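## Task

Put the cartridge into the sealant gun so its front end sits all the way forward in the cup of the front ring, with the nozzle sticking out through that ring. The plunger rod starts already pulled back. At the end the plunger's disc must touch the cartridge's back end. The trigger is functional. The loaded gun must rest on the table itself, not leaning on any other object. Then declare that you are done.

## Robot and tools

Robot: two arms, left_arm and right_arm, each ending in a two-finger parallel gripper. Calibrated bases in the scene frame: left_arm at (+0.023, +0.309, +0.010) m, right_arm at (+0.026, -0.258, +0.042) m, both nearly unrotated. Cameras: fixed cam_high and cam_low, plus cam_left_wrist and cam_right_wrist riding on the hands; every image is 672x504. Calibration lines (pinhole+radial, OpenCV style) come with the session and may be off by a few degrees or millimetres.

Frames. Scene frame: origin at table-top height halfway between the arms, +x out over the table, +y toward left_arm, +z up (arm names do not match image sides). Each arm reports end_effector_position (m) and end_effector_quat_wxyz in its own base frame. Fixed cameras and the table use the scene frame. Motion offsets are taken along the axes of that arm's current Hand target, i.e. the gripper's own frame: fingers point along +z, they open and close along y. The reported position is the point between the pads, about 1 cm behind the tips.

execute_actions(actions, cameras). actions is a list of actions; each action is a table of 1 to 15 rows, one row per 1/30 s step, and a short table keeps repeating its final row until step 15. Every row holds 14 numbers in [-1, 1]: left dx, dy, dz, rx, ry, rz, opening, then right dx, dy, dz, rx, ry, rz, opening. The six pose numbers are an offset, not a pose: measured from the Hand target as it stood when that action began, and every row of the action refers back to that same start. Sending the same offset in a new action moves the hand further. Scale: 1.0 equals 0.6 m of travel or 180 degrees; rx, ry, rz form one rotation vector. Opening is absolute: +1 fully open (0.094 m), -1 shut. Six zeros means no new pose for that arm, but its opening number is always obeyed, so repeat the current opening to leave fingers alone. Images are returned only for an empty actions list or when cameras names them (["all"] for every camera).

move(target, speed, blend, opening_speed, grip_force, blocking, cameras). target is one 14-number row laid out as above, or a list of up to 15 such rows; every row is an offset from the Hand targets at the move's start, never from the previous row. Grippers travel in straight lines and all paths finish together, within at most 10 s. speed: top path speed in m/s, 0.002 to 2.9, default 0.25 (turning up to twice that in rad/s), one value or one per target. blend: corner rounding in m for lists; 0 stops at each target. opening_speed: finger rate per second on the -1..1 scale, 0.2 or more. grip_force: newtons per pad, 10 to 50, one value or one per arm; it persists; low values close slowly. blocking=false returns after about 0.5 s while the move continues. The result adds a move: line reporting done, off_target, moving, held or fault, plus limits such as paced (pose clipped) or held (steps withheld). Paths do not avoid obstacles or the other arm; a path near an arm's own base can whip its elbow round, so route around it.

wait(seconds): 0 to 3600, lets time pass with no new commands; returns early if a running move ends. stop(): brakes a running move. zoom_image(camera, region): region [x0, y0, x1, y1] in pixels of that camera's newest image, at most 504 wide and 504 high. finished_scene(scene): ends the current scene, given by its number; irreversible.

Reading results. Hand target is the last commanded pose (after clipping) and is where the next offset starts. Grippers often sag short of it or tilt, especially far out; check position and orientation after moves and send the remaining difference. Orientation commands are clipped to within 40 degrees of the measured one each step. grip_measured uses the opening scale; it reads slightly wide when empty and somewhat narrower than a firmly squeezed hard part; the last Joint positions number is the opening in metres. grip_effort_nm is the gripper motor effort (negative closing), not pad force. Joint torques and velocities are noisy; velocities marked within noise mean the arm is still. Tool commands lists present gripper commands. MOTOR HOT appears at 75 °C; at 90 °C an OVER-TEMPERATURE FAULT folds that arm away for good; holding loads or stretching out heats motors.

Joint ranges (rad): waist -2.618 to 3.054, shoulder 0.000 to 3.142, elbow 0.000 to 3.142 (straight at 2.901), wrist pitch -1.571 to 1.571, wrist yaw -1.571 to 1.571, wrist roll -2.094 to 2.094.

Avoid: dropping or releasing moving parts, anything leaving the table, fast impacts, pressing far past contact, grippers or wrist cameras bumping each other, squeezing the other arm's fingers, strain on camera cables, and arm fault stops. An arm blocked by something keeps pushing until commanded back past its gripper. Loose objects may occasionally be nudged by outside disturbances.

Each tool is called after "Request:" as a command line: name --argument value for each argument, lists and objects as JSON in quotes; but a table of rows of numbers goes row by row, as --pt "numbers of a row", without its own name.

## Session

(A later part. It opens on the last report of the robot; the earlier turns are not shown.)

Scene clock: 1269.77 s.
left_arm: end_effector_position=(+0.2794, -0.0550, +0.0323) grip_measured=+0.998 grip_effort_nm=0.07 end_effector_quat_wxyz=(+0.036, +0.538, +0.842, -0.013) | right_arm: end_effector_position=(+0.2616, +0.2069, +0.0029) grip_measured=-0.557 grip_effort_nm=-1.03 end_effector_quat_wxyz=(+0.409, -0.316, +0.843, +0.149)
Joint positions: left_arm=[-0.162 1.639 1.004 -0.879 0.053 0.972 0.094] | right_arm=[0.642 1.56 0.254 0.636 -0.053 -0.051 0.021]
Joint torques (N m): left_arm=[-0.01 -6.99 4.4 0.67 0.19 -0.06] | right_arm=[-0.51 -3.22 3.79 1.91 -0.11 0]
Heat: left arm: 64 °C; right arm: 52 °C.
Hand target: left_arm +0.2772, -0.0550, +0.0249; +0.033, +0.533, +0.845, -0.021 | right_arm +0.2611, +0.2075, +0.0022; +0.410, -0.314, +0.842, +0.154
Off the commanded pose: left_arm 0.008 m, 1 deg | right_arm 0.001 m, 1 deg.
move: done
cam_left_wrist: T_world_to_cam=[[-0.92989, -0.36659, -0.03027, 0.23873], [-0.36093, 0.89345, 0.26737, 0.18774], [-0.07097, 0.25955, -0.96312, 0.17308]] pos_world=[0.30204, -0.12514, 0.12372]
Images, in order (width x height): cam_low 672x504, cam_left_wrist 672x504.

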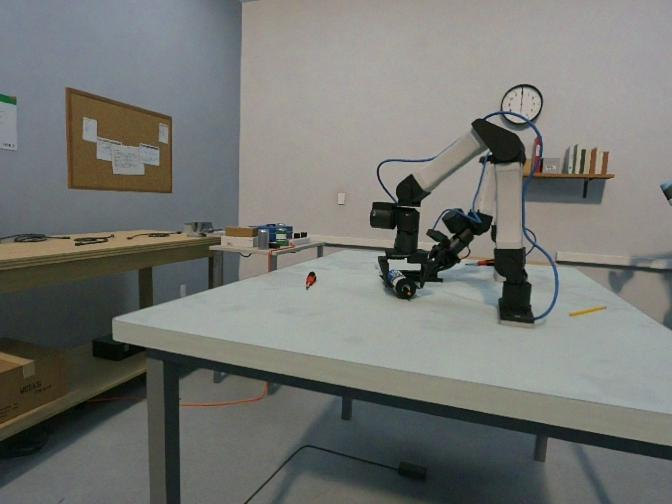

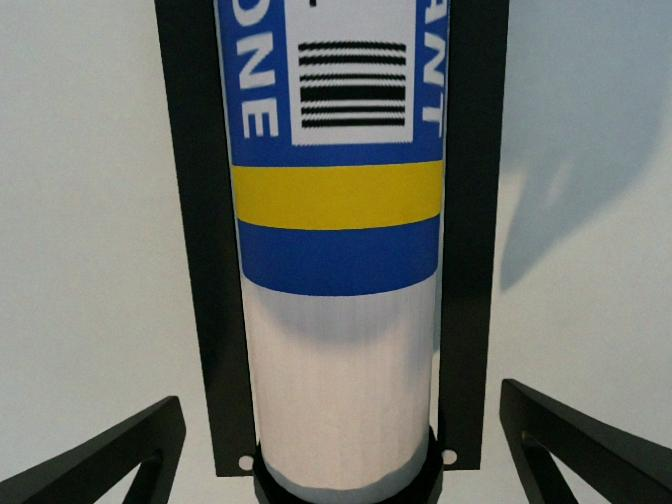

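Request:
move --pt "0 0 0.018 0 0 0 1.0 0 0 0 0 0 0 -0.65" --pt "0 0 0.018 0 0 0 0.55 0 0 0 0 0 0 -0.65" --cameras '["cam_left_wrist","cam_low"]' --speed 0.08 --grip_force '[30, 50]'

Request:
zoom_image --camera "cam_low" --region '[360, 225, 460, 305]'

Scene clock: 1279.10 s.
left_arm: end_effector_position=(+0.2791, -0.0555, +0.0211) grip_measured=+0.685 grip_effort_nm=-0.64 end_effector_quat_wxyz=(+0.035, +0.538, +0.842, -0.015) | right_arm: end_effector_position=(+0.2615, +0.2067, +0.0028) grip_measured=-0.557 grip_effort_nm=-1.03 end_effector_quat_wxyz=(+0.409, -0.316, +0.843, +0.149)
Joint positions: left_arm=[-0.162 1.66 0.978 -0.837 0.056 0.972 0.079] | right_arm=[0.642 1.56 0.254 0.635 -0.052 -0.051 0.021]
Joint torques (N m): left_arm=[0.13 -7.13 4.31 0.65 0.15 -0.1] | right_arm=[-0.5 -3.21 3.78 1.92 -0.12 0]
Heat: left arm: 60 °C; right arm: 52 °C.
Hand target: left_arm +0.2775, -0.0557, +0.0141; +0.033, +0.533, +0.845, -0.021 | right_arm +0.2611, +0.2074, +0.0022; +0.410, -0.314, +0.842, +0.154
Off the commanded pose: left_arm 0.007 m, 1 deg | right_arm 0.001 m, 1 deg.
grip_force (N): 30, 50
move: done
cam_left_wrist: T_world_to_cam=[[-0.93005, -0.36656, -0.0255, 0.23789], [-0.35971, 0.89413, 0.26672, 0.19083], [-0.07497, 0.25723, -0.96344, 0.16334]] pos_world=[0.30214, -0.12544, 0.11253]
Images, in order (width x height): cam_low 672x504, cam_left_wrist 672x504.

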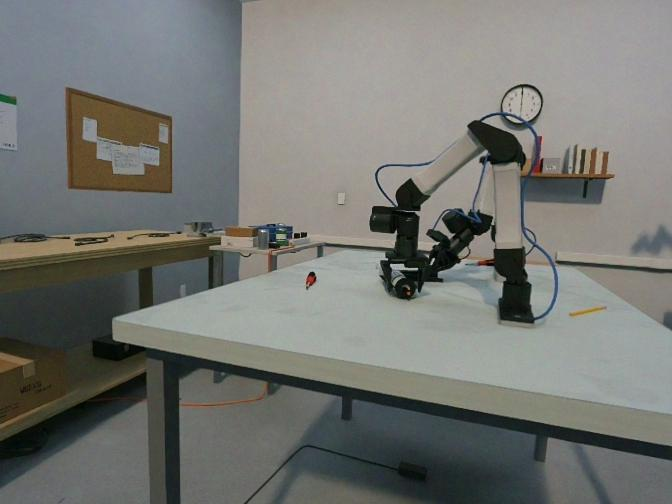

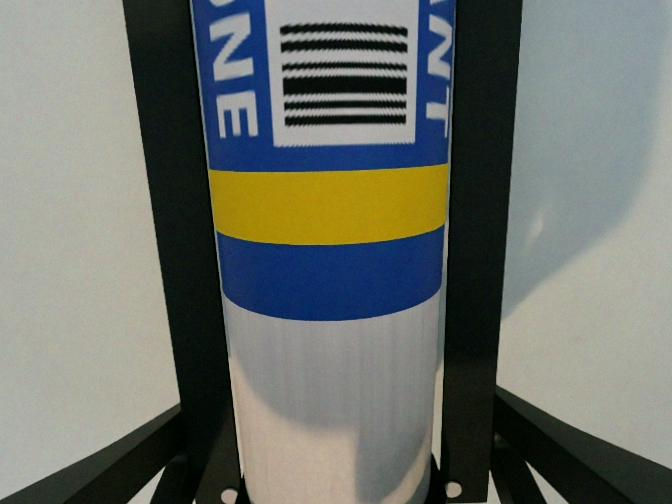

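Scaled by 5.040.

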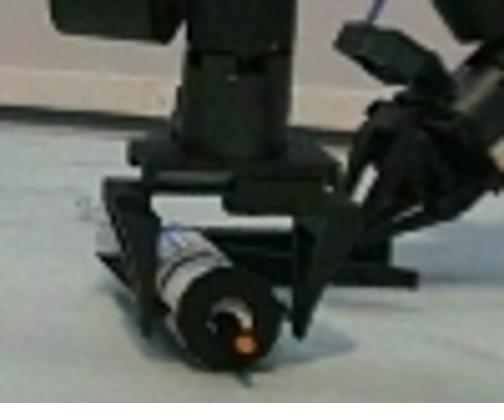

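Request:
move --pt "0 0 0 0 0 0 0.55 0 0 0 0 0 0 -0.1" --pt "0 0 0 0 0 0 0.55 -0.039 0 -0.1475 0 0 0 -0.1" --pt "0 0 0 0 0 0 0.55 -0.2203 -0.4252 -0.0647 0.2757 0.1907 0.565 0.2" --cameras '["all"]' --speed 0.2

Scene clock: 1323.93 s.
left_arm: end_effector_position=(+0.2791, -0.0555, +0.0211) grip_measured=+0.684 grip_effort_nm=-0.68 end_effector_quat_wxyz=(+0.035, +0.538, +0.842, -0.015) | right_arm: end_effector_position=(+0.4633, +0.0484, +0.1297) grip_measured=+0.198 grip_effort_nm=0.11 end_effector_quat_wxyz=(+0.030, +0.564, +0.825, +0.019)
Joint positions: left_arm=[-0.162 1.66 0.978 -0.837 0.056 0.972 0.079] | right_arm=[0.108 2.368 2.446 -1.579 0.01 1.308 0.056]
Joint torques (N m): left_arm=[-0.16 -7.38 4.33 0.61 0.15 -0.1] | right_arm=[-0.88 -9.22 7.91 0.29 -0.07 0.01]
Heat: left arm: 55 °C; right arm: 50 °C.
Hand target: left_arm +0.2775, -0.0557, +0.0142; +0.033, +0.533, +0.845, -0.021 | right_arm +0.4668, +0.0477, +0.1297; +0.000, +0.570, +0.821, +0.000
Off the commanded pose: left_arm 0.007 m, 1 deg | right_arm 0.003 m, 4 deg.
joint sent to its limit (right arm) — joint 4 (wrist pitch), lower limit. The joint targets are off in orientation, not in position.
grip_force (N): 30, 50
move: off_target (right_arm); target 3's new opening was sent with right_arm's hand 0.003 m and 4 deg from that target
cam_left_wrist: T_world_to_cam=[[-0.93005, -0.36656, -0.0255, 0.23789], [-0.35971, 0.89413, 0.26672, 0.19083], [-0.07497, 0.25723, -0.96344, 0.16334]] pos_world=[0.30214, -0.12544, 0.11253]
cam_right_wrist: T_world_to_cam=[[-0.9459, -0.31885, -0.06007, 0.45837], [-0.32048, 0.88928, 0.3263, 0.11111], [-0.05062, 0.3279, -0.94335, 0.23652]] pos_world=[0.48115, -0.03022, 0.2144]

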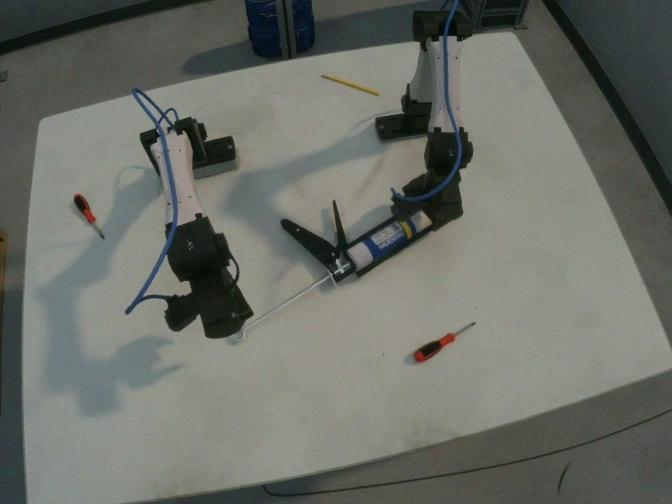

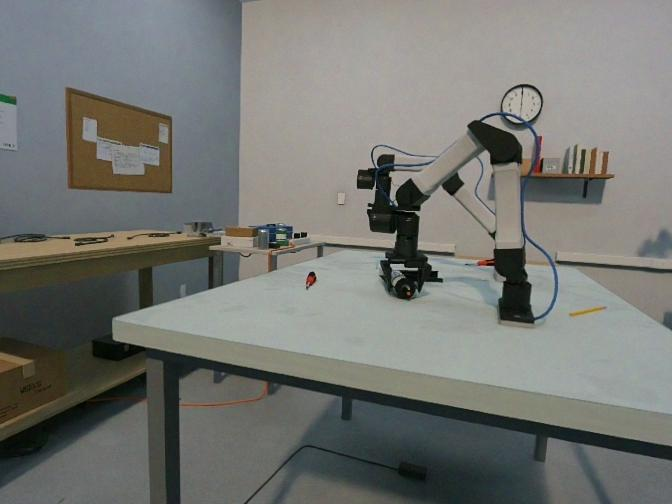

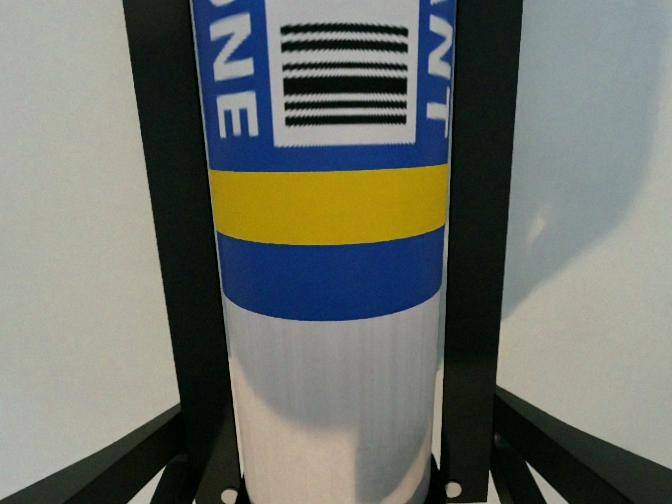

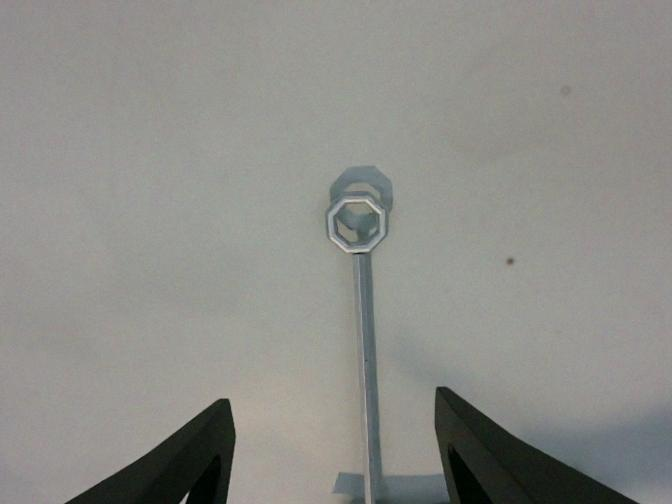

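Request:
move --target '[0,0,0,0,0,0,0.55,-0.038,-0.0133,0.14,0,0,-0.014,0.2]' --cameras '["cam_right_wrist"]' --speed 0.15

Scene clock: 1335.27 s.
left_arm: end_effector_position=(+0.2791, -0.0555, +0.0211) grip_measured=+0.684 grip_effort_nm=-0.68 end_effector_quat_wxyz=(+0.035, +0.538, +0.842, -0.015) | right_arm: end_effector_position=(+0.4644, +0.0242, +0.0506) grip_measured=+0.198 grip_effort_nm=0.11 end_effector_quat_wxyz=(+0.001, +0.553, +0.833, -0.004)
Joint positions: left_arm=[-0.162 1.66 0.978 -0.837 0.056 0.972 0.079] | right_arm=[0.055 2.394 2.176 -1.355 0.008 1.226 0.056]
Joint torques (N m): left_arm=[0.03 -7.09 4.33 0.65 0.16 -0.1] | right_arm=[-0.81 -9.88 5.68 0.34 -0.06 -0.11]
Heat: left arm: 54 °C; right arm: 48 °C.
Hand target: left_arm +0.2775, -0.0557, +0.0142; +0.033, +0.533, +0.845, -0.021 | right_arm +0.4672, +0.0235, +0.0457; +0.000, +0.552, +0.834, +0.000
Off the commanded pose: left_arm 0.007 m, 1 deg | right_arm 0.006 m, 0 deg.
grip_force (N): 30, 50
move: done
cam_right_wrist: T_world_to_cam=[[-0.938, -0.34643, 0.01152, 0.44034], [-0.3216, 0.88222, 0.34388, 0.15856], [-0.12929, 0.31886, -0.93894, 0.2064]] pos_world=[0.49072, -0.05315, 0.1342]

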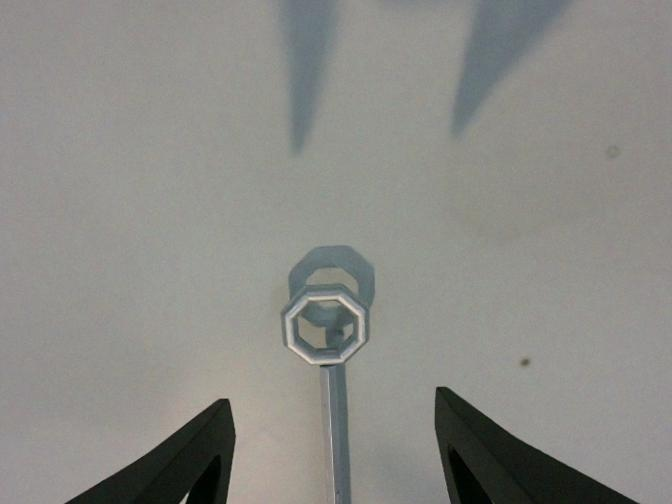

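Request:
move --pt "0 0 0 0 0 0 0.55 -0.006 0 0.08 0 0 0 0.2" --pt "0 0 0 0 0 0 0.55 -0.006 0 0.08 0 0 0 -0.3" --cameras '["cam_right_wrist","cam_high"]' --speed 0.1

Scene clock: 1346.87 s.
left_arm: end_effector_position=(+0.2791, -0.0555, +0.0211) grip_measured=+0.684 grip_effort_nm=-0.68 end_effector_quat_wxyz=(+0.035, +0.538, +0.842, -0.015) | right_arm: end_effector_position=(+0.4666, +0.0227, +0.0036) grip_measured=-0.298 grip_effort_nm=-0.11 end_effector_quat_wxyz=(+0.002, +0.551, +0.835, -0.003)
Joint positions: left_arm=[-0.162 1.66 0.978 -0.837 0.056 0.972 0.079] | right_arm=[0.052 2.417 2.03 -1.184 0.008 1.218 0.033]
Joint torques (N m): left_arm=[-0.12 -7.32 4.33 0.67 0.15 -0.12] | right_arm=[-1.1 -9.8 5.55 0.35 -0.06 -0.11]
Heat: left arm: 54 °C; right arm: 46 °C.
Hand target: left_arm +0.2775, -0.0557, +0.0142; +0.033, +0.533, +0.845, -0.021 | right_arm +0.4686, +0.0203, -0.0022; +0.000, +0.552, +0.834, +0.000
Off the commanded pose: left_arm 0.007 m, 1 deg | right_arm 0.007 m, 0 deg.
grip_force (N): 30, 50
move: done
cam_right_wrist: T_world_to_cam=[[-0.93658, -0.35033, 0.00903, 0.44195], [-0.32617, 0.88083, 0.34315, 0.17894], [-0.12817, 0.31845, -0.93924, 0.16257]] pos_world=[0.49312, -0.05456, 0.0873]
Images, in order (width x height): cam_high 672x504, cam_right_wrist 672x504.

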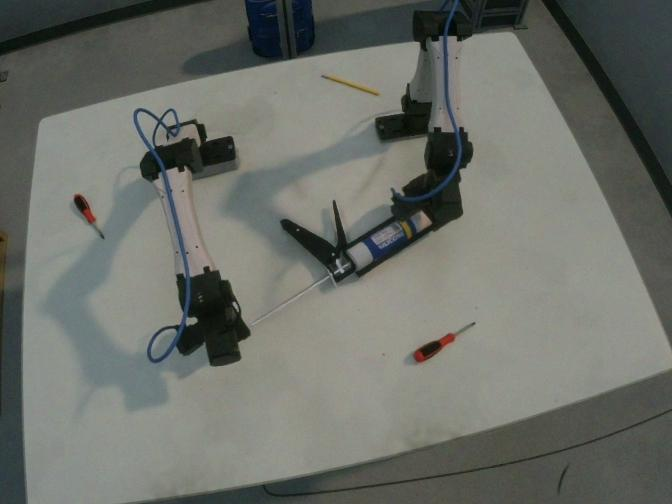

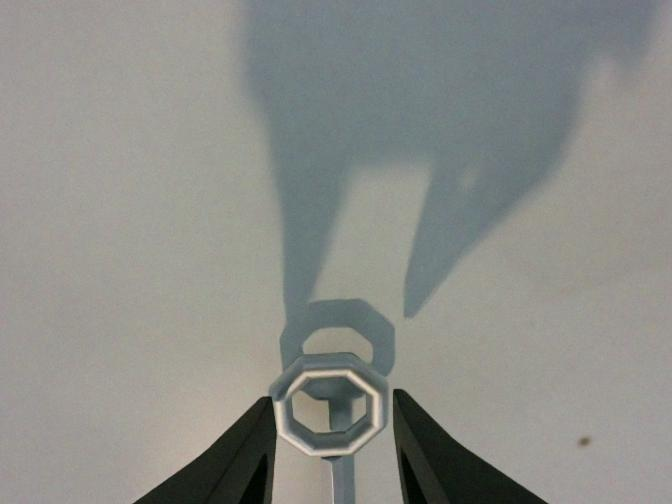

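Request:
move --target '[0,0,0,0,0,0,0.55,0,0,0,0,0,0,-0.55]' --cameras '["cam_right_wrist"]' --opening_speed 0.4

Scene clock: 1354.63 s.
left_arm: end_effector_position=(+0.2791, -0.0555, +0.0211) grip_measured=+0.684 grip_effort_nm=-0.68 end_effector_quat_wxyz=(+0.035, +0.538, +0.842, -0.015) | right_arm: end_effector_position=(+0.4666, +0.0227, +0.0036) grip_measured=-0.548 grip_effort_nm=-0.11 end_effector_quat_wxyz=(+0.002, +0.551, +0.835, -0.003)
Joint positions: left_arm=[-0.162 1.66 0.978 -0.837 0.056 0.972 0.079] | right_arm=[0.052 2.417 2.03 -1.184 0.008 1.218 0.021]
Joint torques (N m): left_arm=[-0.06 -7.24 4.36 0.65 0.18 -0.13] | right_arm=[-1.1 -9.83 5.55 0.36 -0.06 -0.11]
Heat: left arm: 53 °C; right arm: 45 °C.
Hand target: left_arm +0.2775, -0.0557, +0.0142; +0.033, +0.533, +0.845, -0.021 | right_arm +0.4686, +0.0203, -0.0022; +0.000, +0.552, +0.834, +0.000
Off the commanded pose: left_arm 0.007 m, 1 deg | right_arm 0.007 m, 0 deg.
grip_force (N): 30, 50
move: done
cam_right_wrist: T_world_to_cam=[[-0.93658, -0.35033, 0.00903, 0.44195], [-0.32617, 0.88083, 0.34315, 0.17894], [-0.12817, 0.31845, -0.93924, 0.16257]] pos_world=[0.49312, -0.05456, 0.0873]

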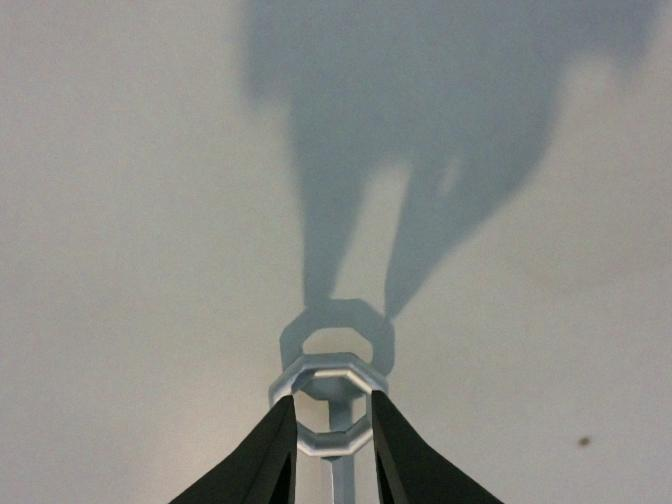

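Request:
move --pt "0 0 0 0 0 0 0.55 0 0 0 0 0 0 0.0" --pt "0 0 0 0 0 0 0.55 0.0 0 0.027 0 0 0 0.0" --pt "0 0 0 0 0 0 0.55 0.0 0 0.027 0 0 0 -0.4" --cameras '["cam_right_wrist"]' --speed 0.06

Scene clock: 1364.20 s.
left_arm: end_effector_position=(+0.2792, -0.0555, +0.0211) grip_measured=+0.684 grip_effort_nm=-0.68 end_effector_quat_wxyz=(+0.035, +0.538, +0.842, -0.015) | right_arm: end_effector_position=(+0.4678, +0.0229, -0.0115) grip_measured=-0.281 grip_effort_nm=-1.03 end_effector_quat_wxyz=(+0.004, +0.551, +0.835, -0.002)
Joint positions: left_arm=[-0.162 1.66 0.978 -0.836 0.055 0.974 0.079] | right_arm=[0.052 2.43 1.993 -1.13 0.007 1.218 0.034]
Joint torques (N m): left_arm=[-0.24 -7.08 4.25 0.66 0.15 -0.08] | right_arm=[-1.11 -9.72 5.37 0.36 -0.06 -0.11]
Heat: left arm: 53 °C; right arm: 45 °C.
Hand target: left_arm +0.2775, -0.0557, +0.0142; +0.033, +0.533, +0.845, -0.021 | right_arm +0.4686, +0.0203, -0.0185; +0.000, +0.552, +0.834, +0.000
Off the commanded pose: left_arm 0.007 m, 1 deg | right_arm 0.008 m, 0 deg.
grip_force (N): 30, 50
move: done
cam_right_wrist: T_world_to_cam=[[-0.93662, -0.35032, 0.0048, 0.44309], [-0.32758, 0.8805, 0.34264, 0.18494], [-0.12426, 0.31935, -0.93945, 0.14667]] pos_world=[0.49382, -0.05446, 0.07229]

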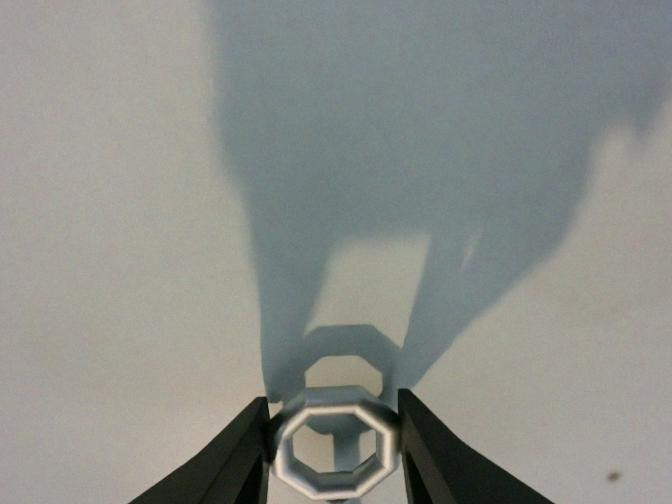

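Request:
move --target '[0,0,0,0,0,0,0.55,0.025,0,0,0,0,0,-0.4]' --cameras '["all"]' --speed 0.05

Request:
zoom_image --camera "cam_high" --region '[310, 170, 460, 290]'

Scene clock: 1370.93 s.
left_arm: end_effector_position=(+0.2795, -0.0555, +0.0224) grip_measured=+0.684 grip_effort_nm=-0.68 end_effector_quat_wxyz=(+0.037, +0.539, +0.841, -0.014) | right_arm: end_effector_position=(+0.4665, +0.0251, -0.0159) grip_measured=-0.281 grip_effort_nm=-1.03 end_effector_quat_wxyz=(+0.004, +0.553, +0.833, -0.002)
Joint positions: left_arm=[-0.162 1.655 0.978 -0.837 0.055 0.976 0.079] | right_arm=[0.056 2.43 1.975 -1.112 0.007 1.229 0.034]
Joint torques (N m): left_arm=[-0.08 -6.83 4.33 0.68 0.16 -0.13] | right_arm=[1.02 -11.37 3.44 0.36 -0.05 0.08]
Heat: left arm: 53 °C; right arm: 47 °C.
Hand target: left_arm +0.2775, -0.0557, +0.0142; +0.033, +0.533, +0.845, -0.021 | right_arm +0.4628, +0.0340, -0.0186; +0.000, +0.552, +0.834, +0.000
Off the commanded pose: left_arm 0.008 m, 1 deg | right_arm 0.010 m, 0 deg.
grip_force (N): 30, 50
move: done
cam_left_wrist: T_world_to_cam=[[-0.93129, -0.36304, -0.03006, 0.23895], [-0.35762, 0.89541, 0.26521, 0.19011], [-0.06937, 0.25774, -0.96372, 0.16318]] pos_world=[0.30184, -0.12553, 0.11402]
cam_right_wrist: T_world_to_cam=[[-0.93845, -0.34536, 0.00554, 0.44346], [-0.32269, 0.88235, 0.34254, 0.18177], [-0.12319, 0.31967, -0.93949, 0.14116]] pos_world=[0.49221, -0.05235, 0.06789]

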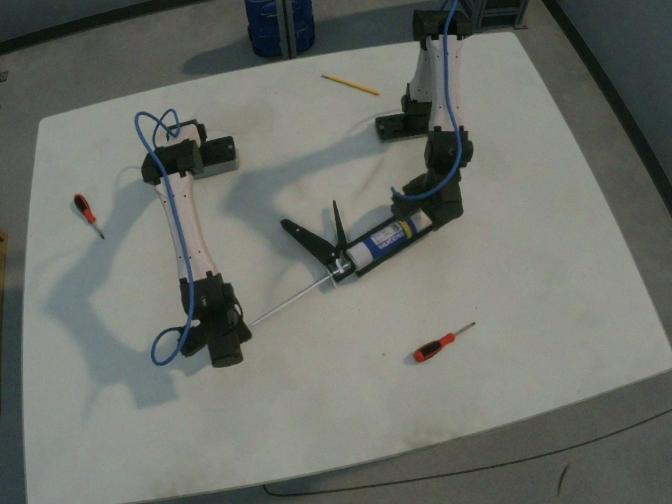

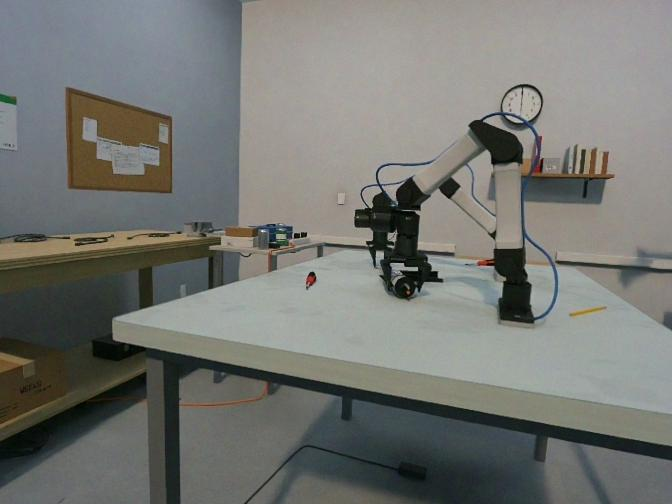

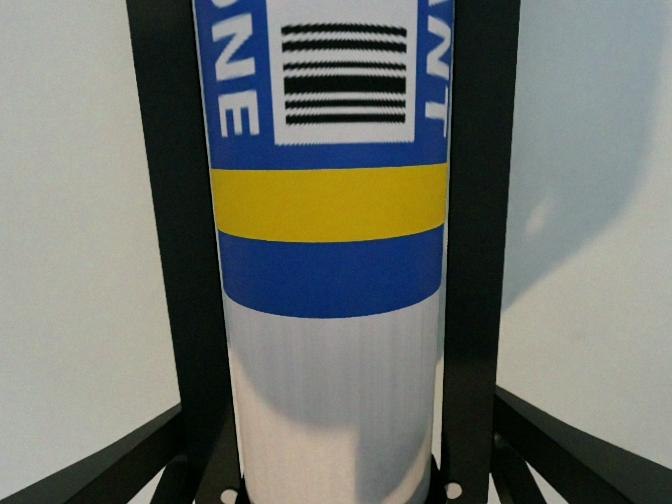

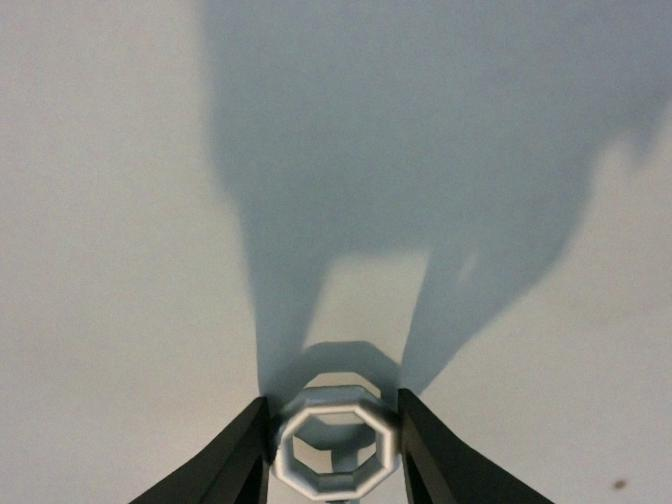

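Scaled by 3.360.

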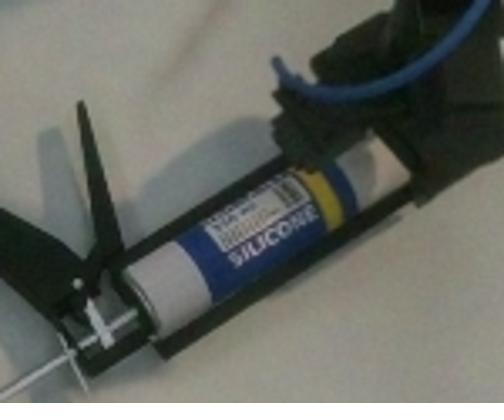

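Request:
move --target '[0,0,0,0,0,0,0.55,0.03,0,0,0,0,0,-0.42]' --cameras '["cam_left_wrist","cam_high"]' --speed 0.05

Request:
zoom_image --camera "cam_high" --region '[310, 170, 460, 290]'

Scene clock: 1374.70 s.
left_arm: end_effector_position=(+0.2795, -0.0555, +0.0224) grip_measured=+0.684 grip_effort_nm=-0.68 end_effector_quat_wxyz=(+0.037, +0.540, +0.841, -0.014) | right_arm: end_effector_position=(+0.4663, +0.0260, -0.0153) grip_measured=-0.281 grip_effort_nm=-1.03 end_effector_quat_wxyz=(+0.025, +0.556, +0.831, -0.013)
Joint positions: left_arm=[-0.162 1.655 0.978 -0.837 0.055 0.977 0.079] | right_arm=[0.075 2.406 1.933 -1.075 0.051 1.253 0.034]
Joint torques (N m): left_arm=[0.05 -6.78 4.36 0.66 0.2 -0.14] | right_arm=[2.52 -11.29 3.44 0.2 -0.47 0.2]
Heat: left arm: 53 °C; right arm: 49 °C.
Hand target: left_arm +0.2775, -0.0557, +0.0141; +0.033, +0.533, +0.845, -0.021 | right_arm +0.4558, +0.0506, -0.0184; +0.000, +0.552, +0.834, +0.000
Off the commanded pose: left_arm 0.009 m, 1 deg | right_arm 0.027 m, 3 deg.
grip_force (N): 30, 50
move: off_target (right_arm)
cam_left_wrist: T_world_to_cam=[[-0.93157, -0.36232, -0.03014, 0.23904], [-0.35695, 0.8957, 0.26516, 0.18991], [-0.06907, 0.25777, -0.96373, 0.16309]] pos_world=[0.30174, -0.12553, 0.11402]
Images, in order (width x height): cam_high 672x504, cam_left_wrist 672x504.

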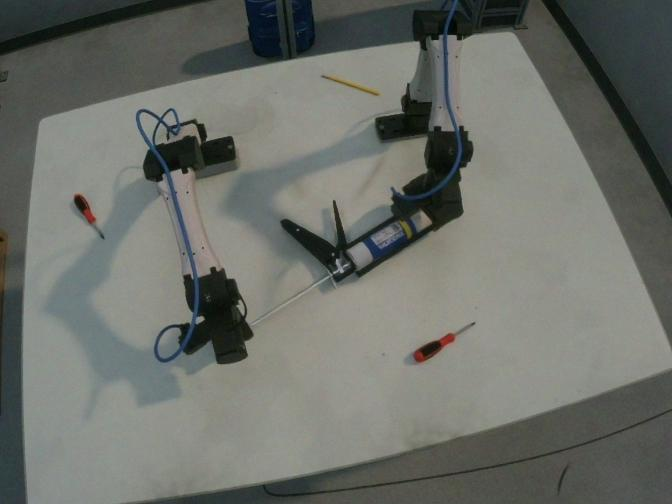

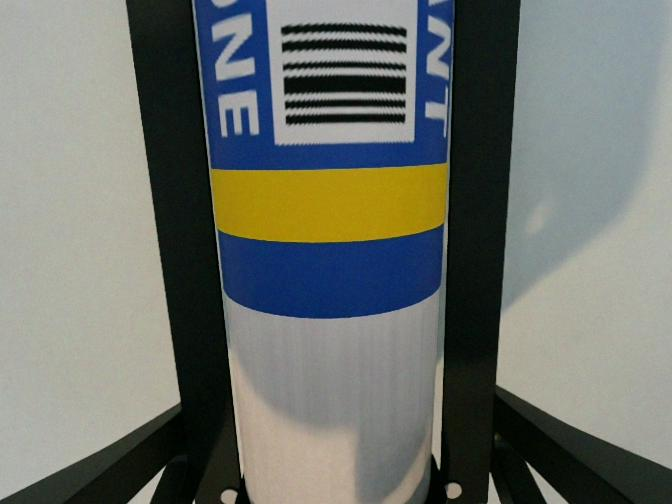

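Scaled by 3.360.

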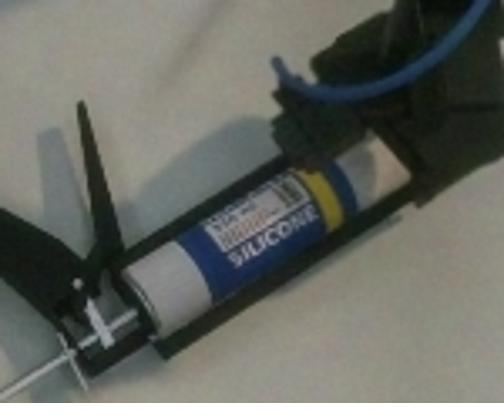

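Request:
move --target '[0,0,0,0,0,0,0.55,0.05,0,0,0,0,0,-0.42]' --cameras '["cam_left_wrist","cam_high","cam_right_wrist"]' --speed 0.05

Request:
zoom_image --camera "cam_high" --region '[310, 170, 460, 290]'

Scene clock: 1428.27 s.
left_arm: end_effector_position=(+0.2789, -0.0534, +0.0223) grip_measured=+0.684 grip_effort_nm=-0.68 end_effector_quat_wxyz=(+0.033, +0.543, +0.839, -0.010) | right_arm: end_effector_position=(+0.4635, +0.0309, -0.0150) grip_measured=-0.281 grip_effort_nm=-1.03 end_effector_quat_wxyz=(+0.056, +0.560, +0.826, -0.035)
Joint positions: left_arm=[-0.162 1.655 0.978 -0.841 0.045 0.985 0.079] | right_arm=[0.114 2.378 1.878 -1.033 0.126 1.304 0.034]
Joint torques (N m): left_arm=[-0.09 -6.68 4.52 0.73 0.21 -0.21] | right_arm=[4.44 -11.43 3.36 0.01 -1.1 0.31]
Heat: left arm: 50 °C; right arm: 55 °C.
Hand target: left_arm +0.2775, -0.0558, +0.0142; +0.033, +0.533, +0.845, -0.021 | right_arm +0.4440, +0.0782, -0.0185; +0.000, +0.552, +0.834, +0.000
Off the commanded pose: left_arm 0.009 m, 2 deg | right_arm 0.051 m, 8 deg.
grip_force (N): 30, 50
move: off_target (right_arm)
cam_left_wrist: T_world_to_cam=[[-0.93401, -0.35577, -0.03256, 0.24033], [-0.35053, 0.89503, 0.27577, 0.18583], [-0.06897, 0.26899, -0.96067, 0.16285]] pos_world=[0.30084, -0.12462, 0.11303]
cam_right_wrist: T_world_to_cam=[[-0.94524, -0.32635, -0.00376, 0.44513], [-0.31884, 0.9209, 0.22426, 0.17063], [-0.06973, 0.21317, -0.97452, 0.11774]] pos_world=[0.48337, -0.03697, 0.07814]
Images, in order (width x height): cam_high 672x504, cam_left_wrist 672x504, cam_right_wrist 672x504.

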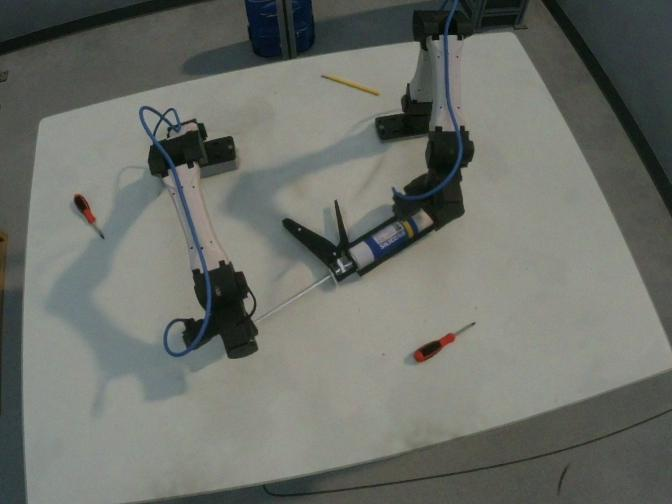

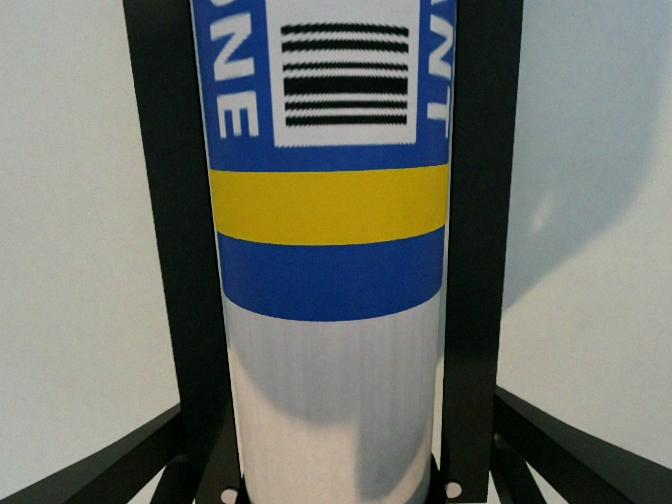

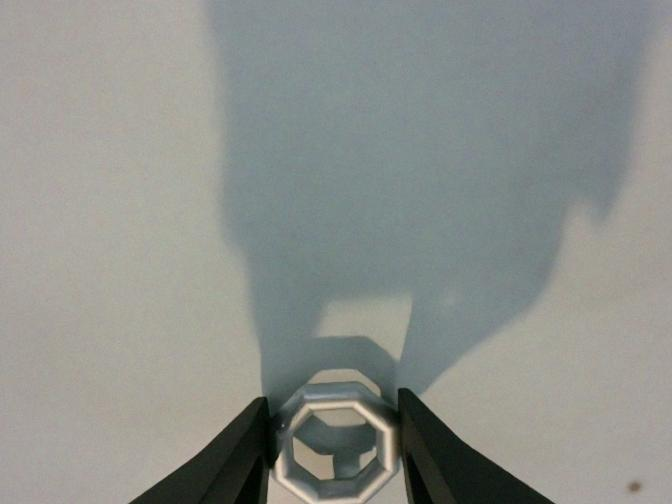

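Scaled by 3.360.

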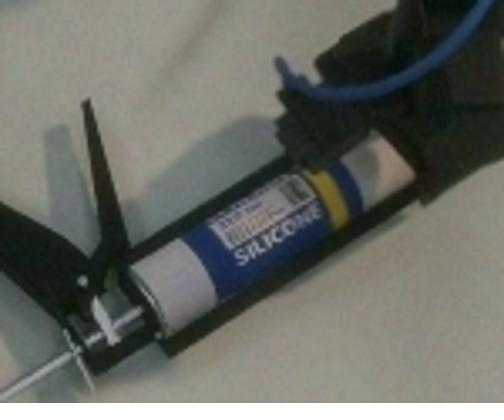

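Request:
zoom_image --camera "cam_high" --region '[325, 235, 375, 285]'

Scaled by 10.080.

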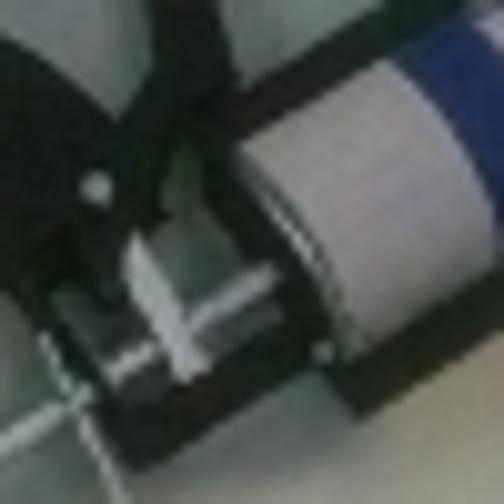

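Request:
execute_actions --actions '[[[0,0,0,0,0,0,0.55,0,0,0,0,0,0,-0.42]]]' --cameras '["cam_low","cam_high"]'

Request:
zoom_image --camera "cam_low" --region '[388, 268, 428, 308]'

Request:
zoom_image --camera "cam_high" --region '[405, 185, 455, 235]'

Scene clock: 1455.60 s.
left_arm: end_effector_position=(+0.2789, -0.0534, +0.0223) grip_measured=+0.684 grip_effort_nm=-0.68 end_effector_quat_wxyz=(+0.033, +0.543, +0.839, -0.010) | right_arm: end_effector_position=(+0.4636, +0.0310, -0.0150) grip_measured=-0.281 grip_effort_nm=-1.03 end_effector_quat_wxyz=(+0.056, +0.560, +0.826, -0.035)
Joint positions: left_arm=[-0.162 1.655 0.978 -0.841 0.045 0.985 0.079] | right_arm=[0.114 2.378 1.878 -1.032 0.126 1.304 0.034]
Joint torques (N m): left_arm=[0.17 -6.67 4.34 0.7 0.24 -0.23] | right_arm=[4.46 -11.43 3.37 0.02 -1.11 0.31]
Heat: left arm: 50 °C; right arm: 58 °C.
Hand target: left_arm +0.2775, -0.0558, +0.0142; +0.033, +0.533, +0.845, -0.021 | right_arm +0.4441, +0.0782, -0.0185; +0.000, +0.552, +0.834, +0.000
Off the commanded pose: left_arm 0.009 m, 2 deg | right_arm 0.051 m, 8 deg.
grip_force (N): 30, 50
Images, in order (width x height): cam_high 672x504, cam_low 672x504.

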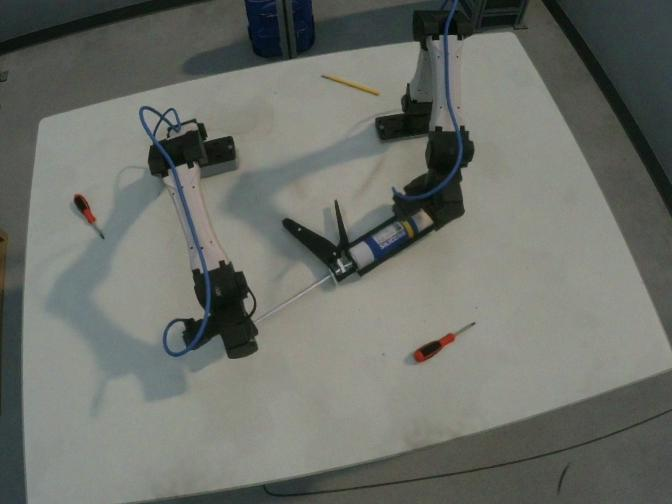

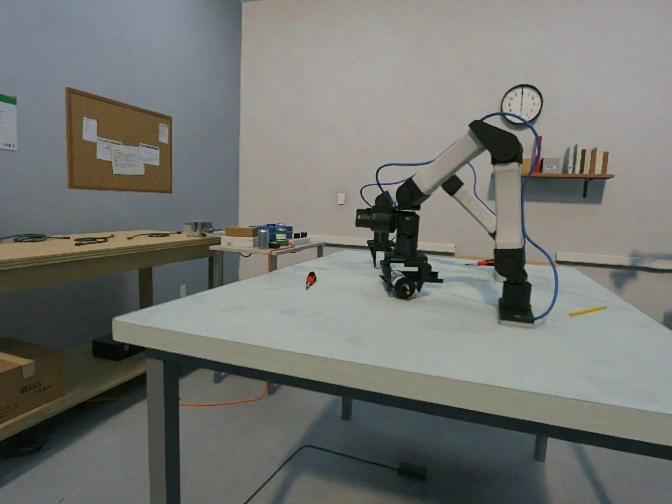

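Scaled by 12.600.

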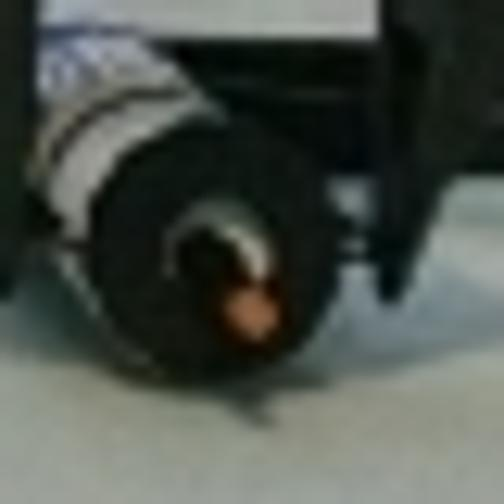

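Scaled by 10.080.

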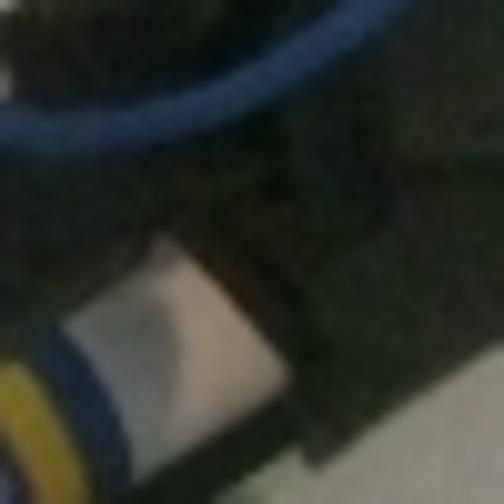

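Request:
move --pt "0 0 0 0 0 0 0.55 -0.08 0 0 0 0 0 -0.42" --pt "0 0 0 0 0 0 0.55 -0.08 0 0 0 0 0 0.1" --pt "0 0 0 0 0 0 0.85 -0.08 0 -0.15 0 0 0 0.1" --cameras '["cam_high","cam_left_wrist"]' --speed 0.08

Scene clock: 1496.57 s.
left_arm: end_effector_position=(+0.2799, -0.0545, +0.0211) grip_measured=+0.848 grip_effort_nm=0.08 end_effector_quat_wxyz=(+0.035, +0.538, +0.842, -0.012) | right_arm: end_effector_position=(+0.4580, +0.0333, +0.0579) grip_measured=+0.098 grip_effort_nm=0.11 end_effector_quat_wxyz=(-0.010, +0.553, +0.833, -0.013)
Joint positions: left_arm=[-0.162 1.66 0.978 -0.834 0.05 0.975 0.087] | right_arm=[0.076 2.403 2.221 -1.42 0.009 1.249 0.052]
Joint torques (N m): left_arm=[-0.06 -7.53 4.51 0.65 0.21 -0.11] | right_arm=[-0.62 -11.85 8.08 0.07 -0.07 -0.11]
Heat: left arm: 49 °C; right arm: 62 °C.
Hand target: left_arm +0.2775, -0.0558, +0.0141; +0.033, +0.533, +0.845, -0.021 | right_arm +0.4628, +0.0340, +0.0715; +0.000, +0.552, +0.834, +0.000
Off the commanded pose: left_arm 0.007 m, 1 deg | right_arm 0.014 m, 2 deg.
grip_force (N): 30, 50
move: off_target (right_arm); target 2's new opening was sent with right_arm's hand 0.008 m and 3 deg from that target
cam_left_wrist: T_world_to_cam=[[-0.93055, -0.36489, -0.03054, 0.23933], [-0.35914, 0.89327, 0.27036, 0.19001], [-0.07137, 0.26255, -0.96228, 0.16242]] pos_world=[0.30254, -0.12504, 0.11223]

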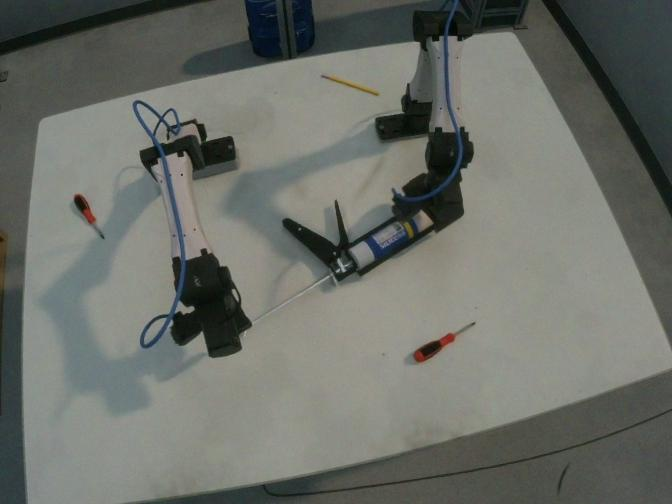

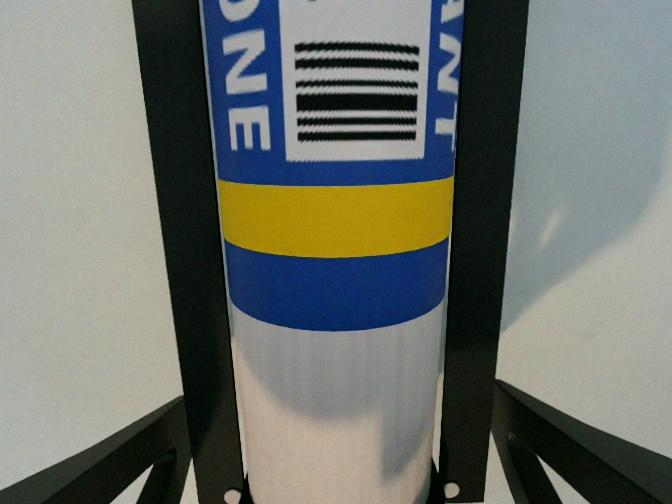

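Request:
move --target '[0,0,-0.2,0,0,0,0.95,0,0,0,0,0,0,0.1]' --cameras '["cam_high","cam_left_wrist","cam_right_wrist","cam_low"]' --speed 0.15

Request:
zoom_image --camera "cam_low" --region '[380, 260, 430, 310]'

Request:
zoom_image --camera "cam_high" --region '[400, 180, 460, 240]'

Request:
zoom_image --camera "cam_high" --region '[325, 235, 375, 285]'

Scene clock: 1504.80 s.
left_arm: end_effector_position=(+0.2701, -0.0465, +0.1240) grip_measured=+0.948 grip_effort_nm=0.08 end_effector_quat_wxyz=(+0.020, +0.528, +0.849, -0.020) | right_arm: end_effector_position=(+0.4580, +0.0333, +0.0579) grip_measured=+0.098 grip_effort_nm=0.11 end_effector_quat_wxyz=(-0.010, +0.553, +0.833, -0.013)
Joint positions: left_arm=[-0.137 1.559 1.296 -1.288 0.053 0.976 0.092] | right_arm=[0.076 2.403 2.221 -1.42 0.009 1.249 0.052]
Joint torques (N m): left_arm=[0.01 -8.99 8.62 0.25 0.11 0.16] | right_arm=[-0.61 -11.84 8.08 0.07 -0.07 -0.11]
Heat: left arm: 50 °C; right arm: 67 °C.
Hand target: left_arm +0.2736, -0.0473, +0.1338; +0.033, +0.533, +0.845, -0.021 | right_arm +0.4628, +0.0340, +0.0715; +0.000, +0.552, +0.834, +0.000
Off the commanded pose: left_arm 0.010 m, 2 deg | right_arm 0.014 m, 2 deg.
grip_force (N): 30, 50
move: done
cam_left_wrist: T_world_to_cam=[[-0.92207, -0.38703, 0.00049, 0.22918], [-0.37087, 0.88394, 0.2848, 0.15235], [-0.11066, 0.26243, -0.95859, 0.26874]] pos_world=[0.29756, -0.1165, 0.2141]
cam_right_wrist: T_world_to_cam=[[-0.93793, -0.34457, 0.03958, 0.43564], [-0.31001, 0.88403, 0.34985, 0.14025], [-0.15554, 0.31586, -0.93597, 0.22154]] pos_world=[0.48653, -0.04385, 0.14104]

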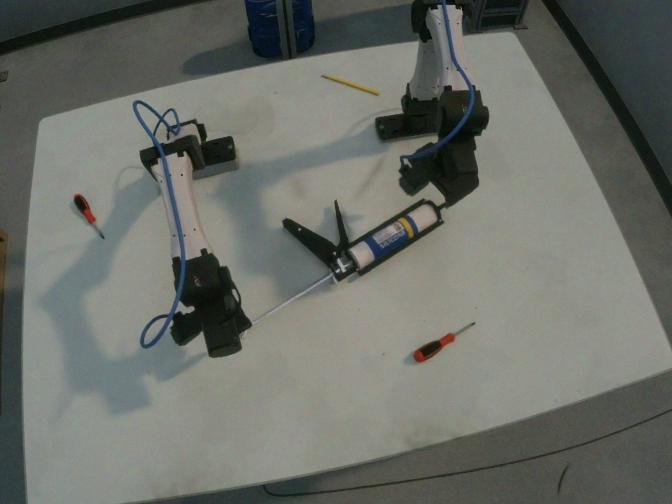

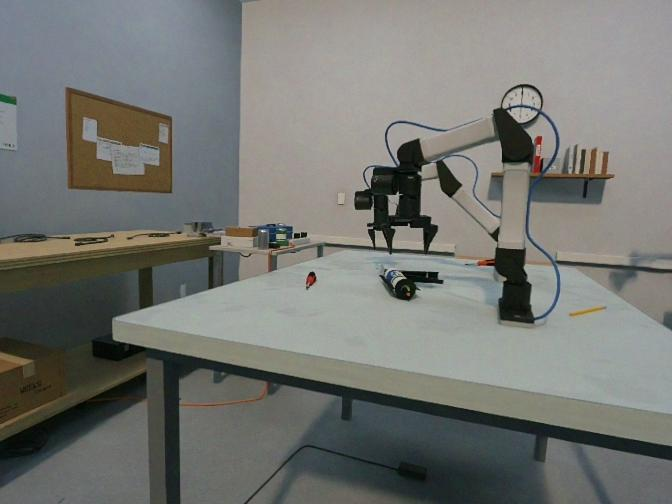

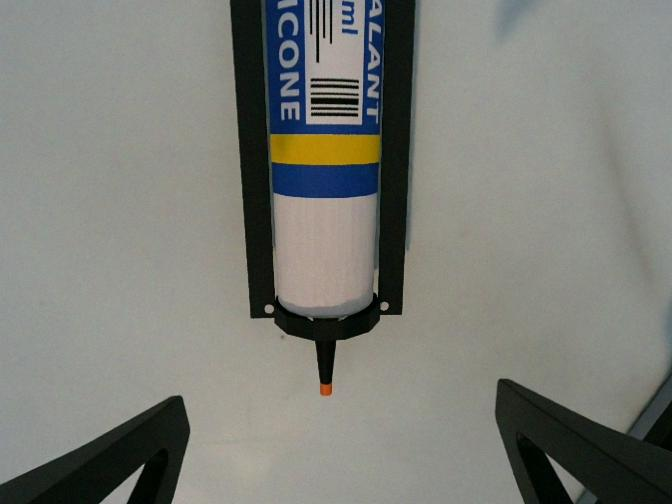

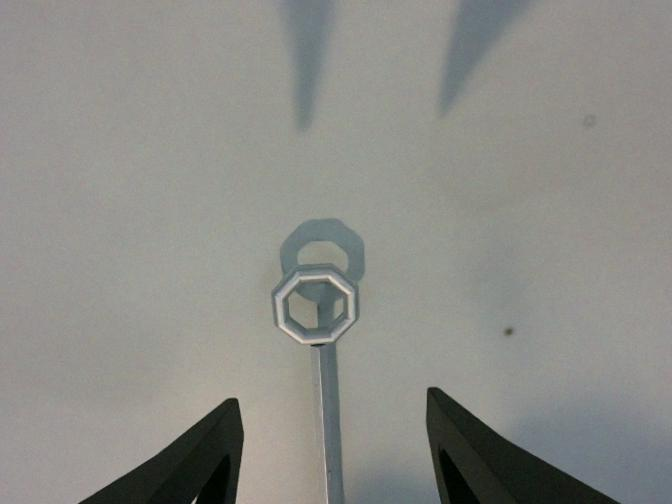

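Scaled by 10.080.

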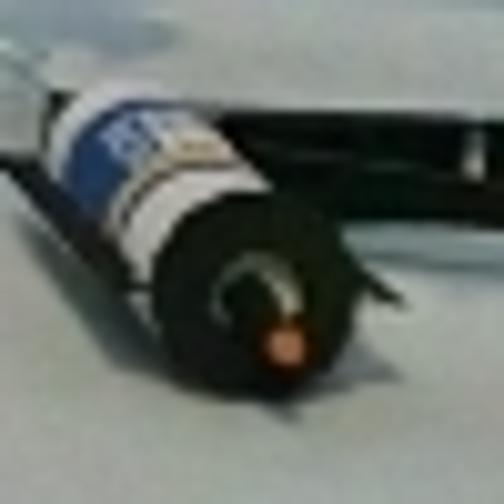

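Scaled by 8.400.

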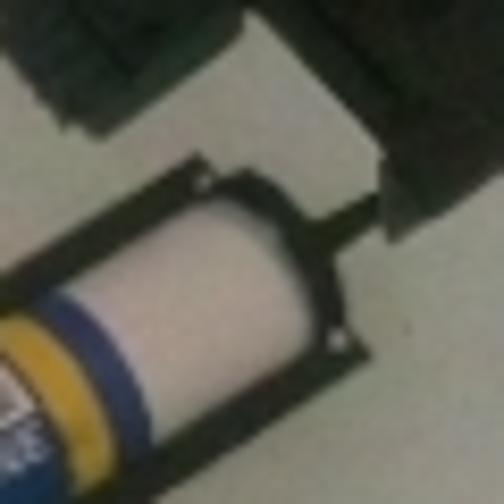

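Scaled by 10.080.

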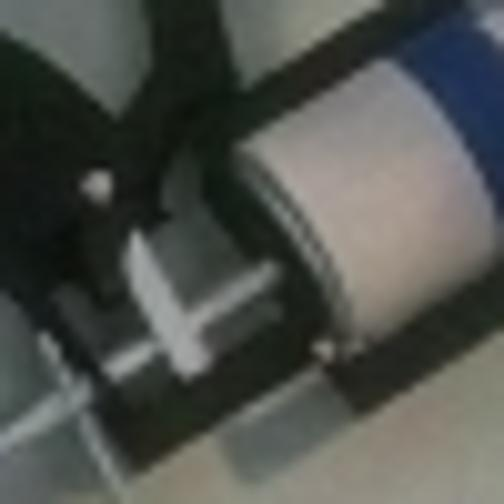

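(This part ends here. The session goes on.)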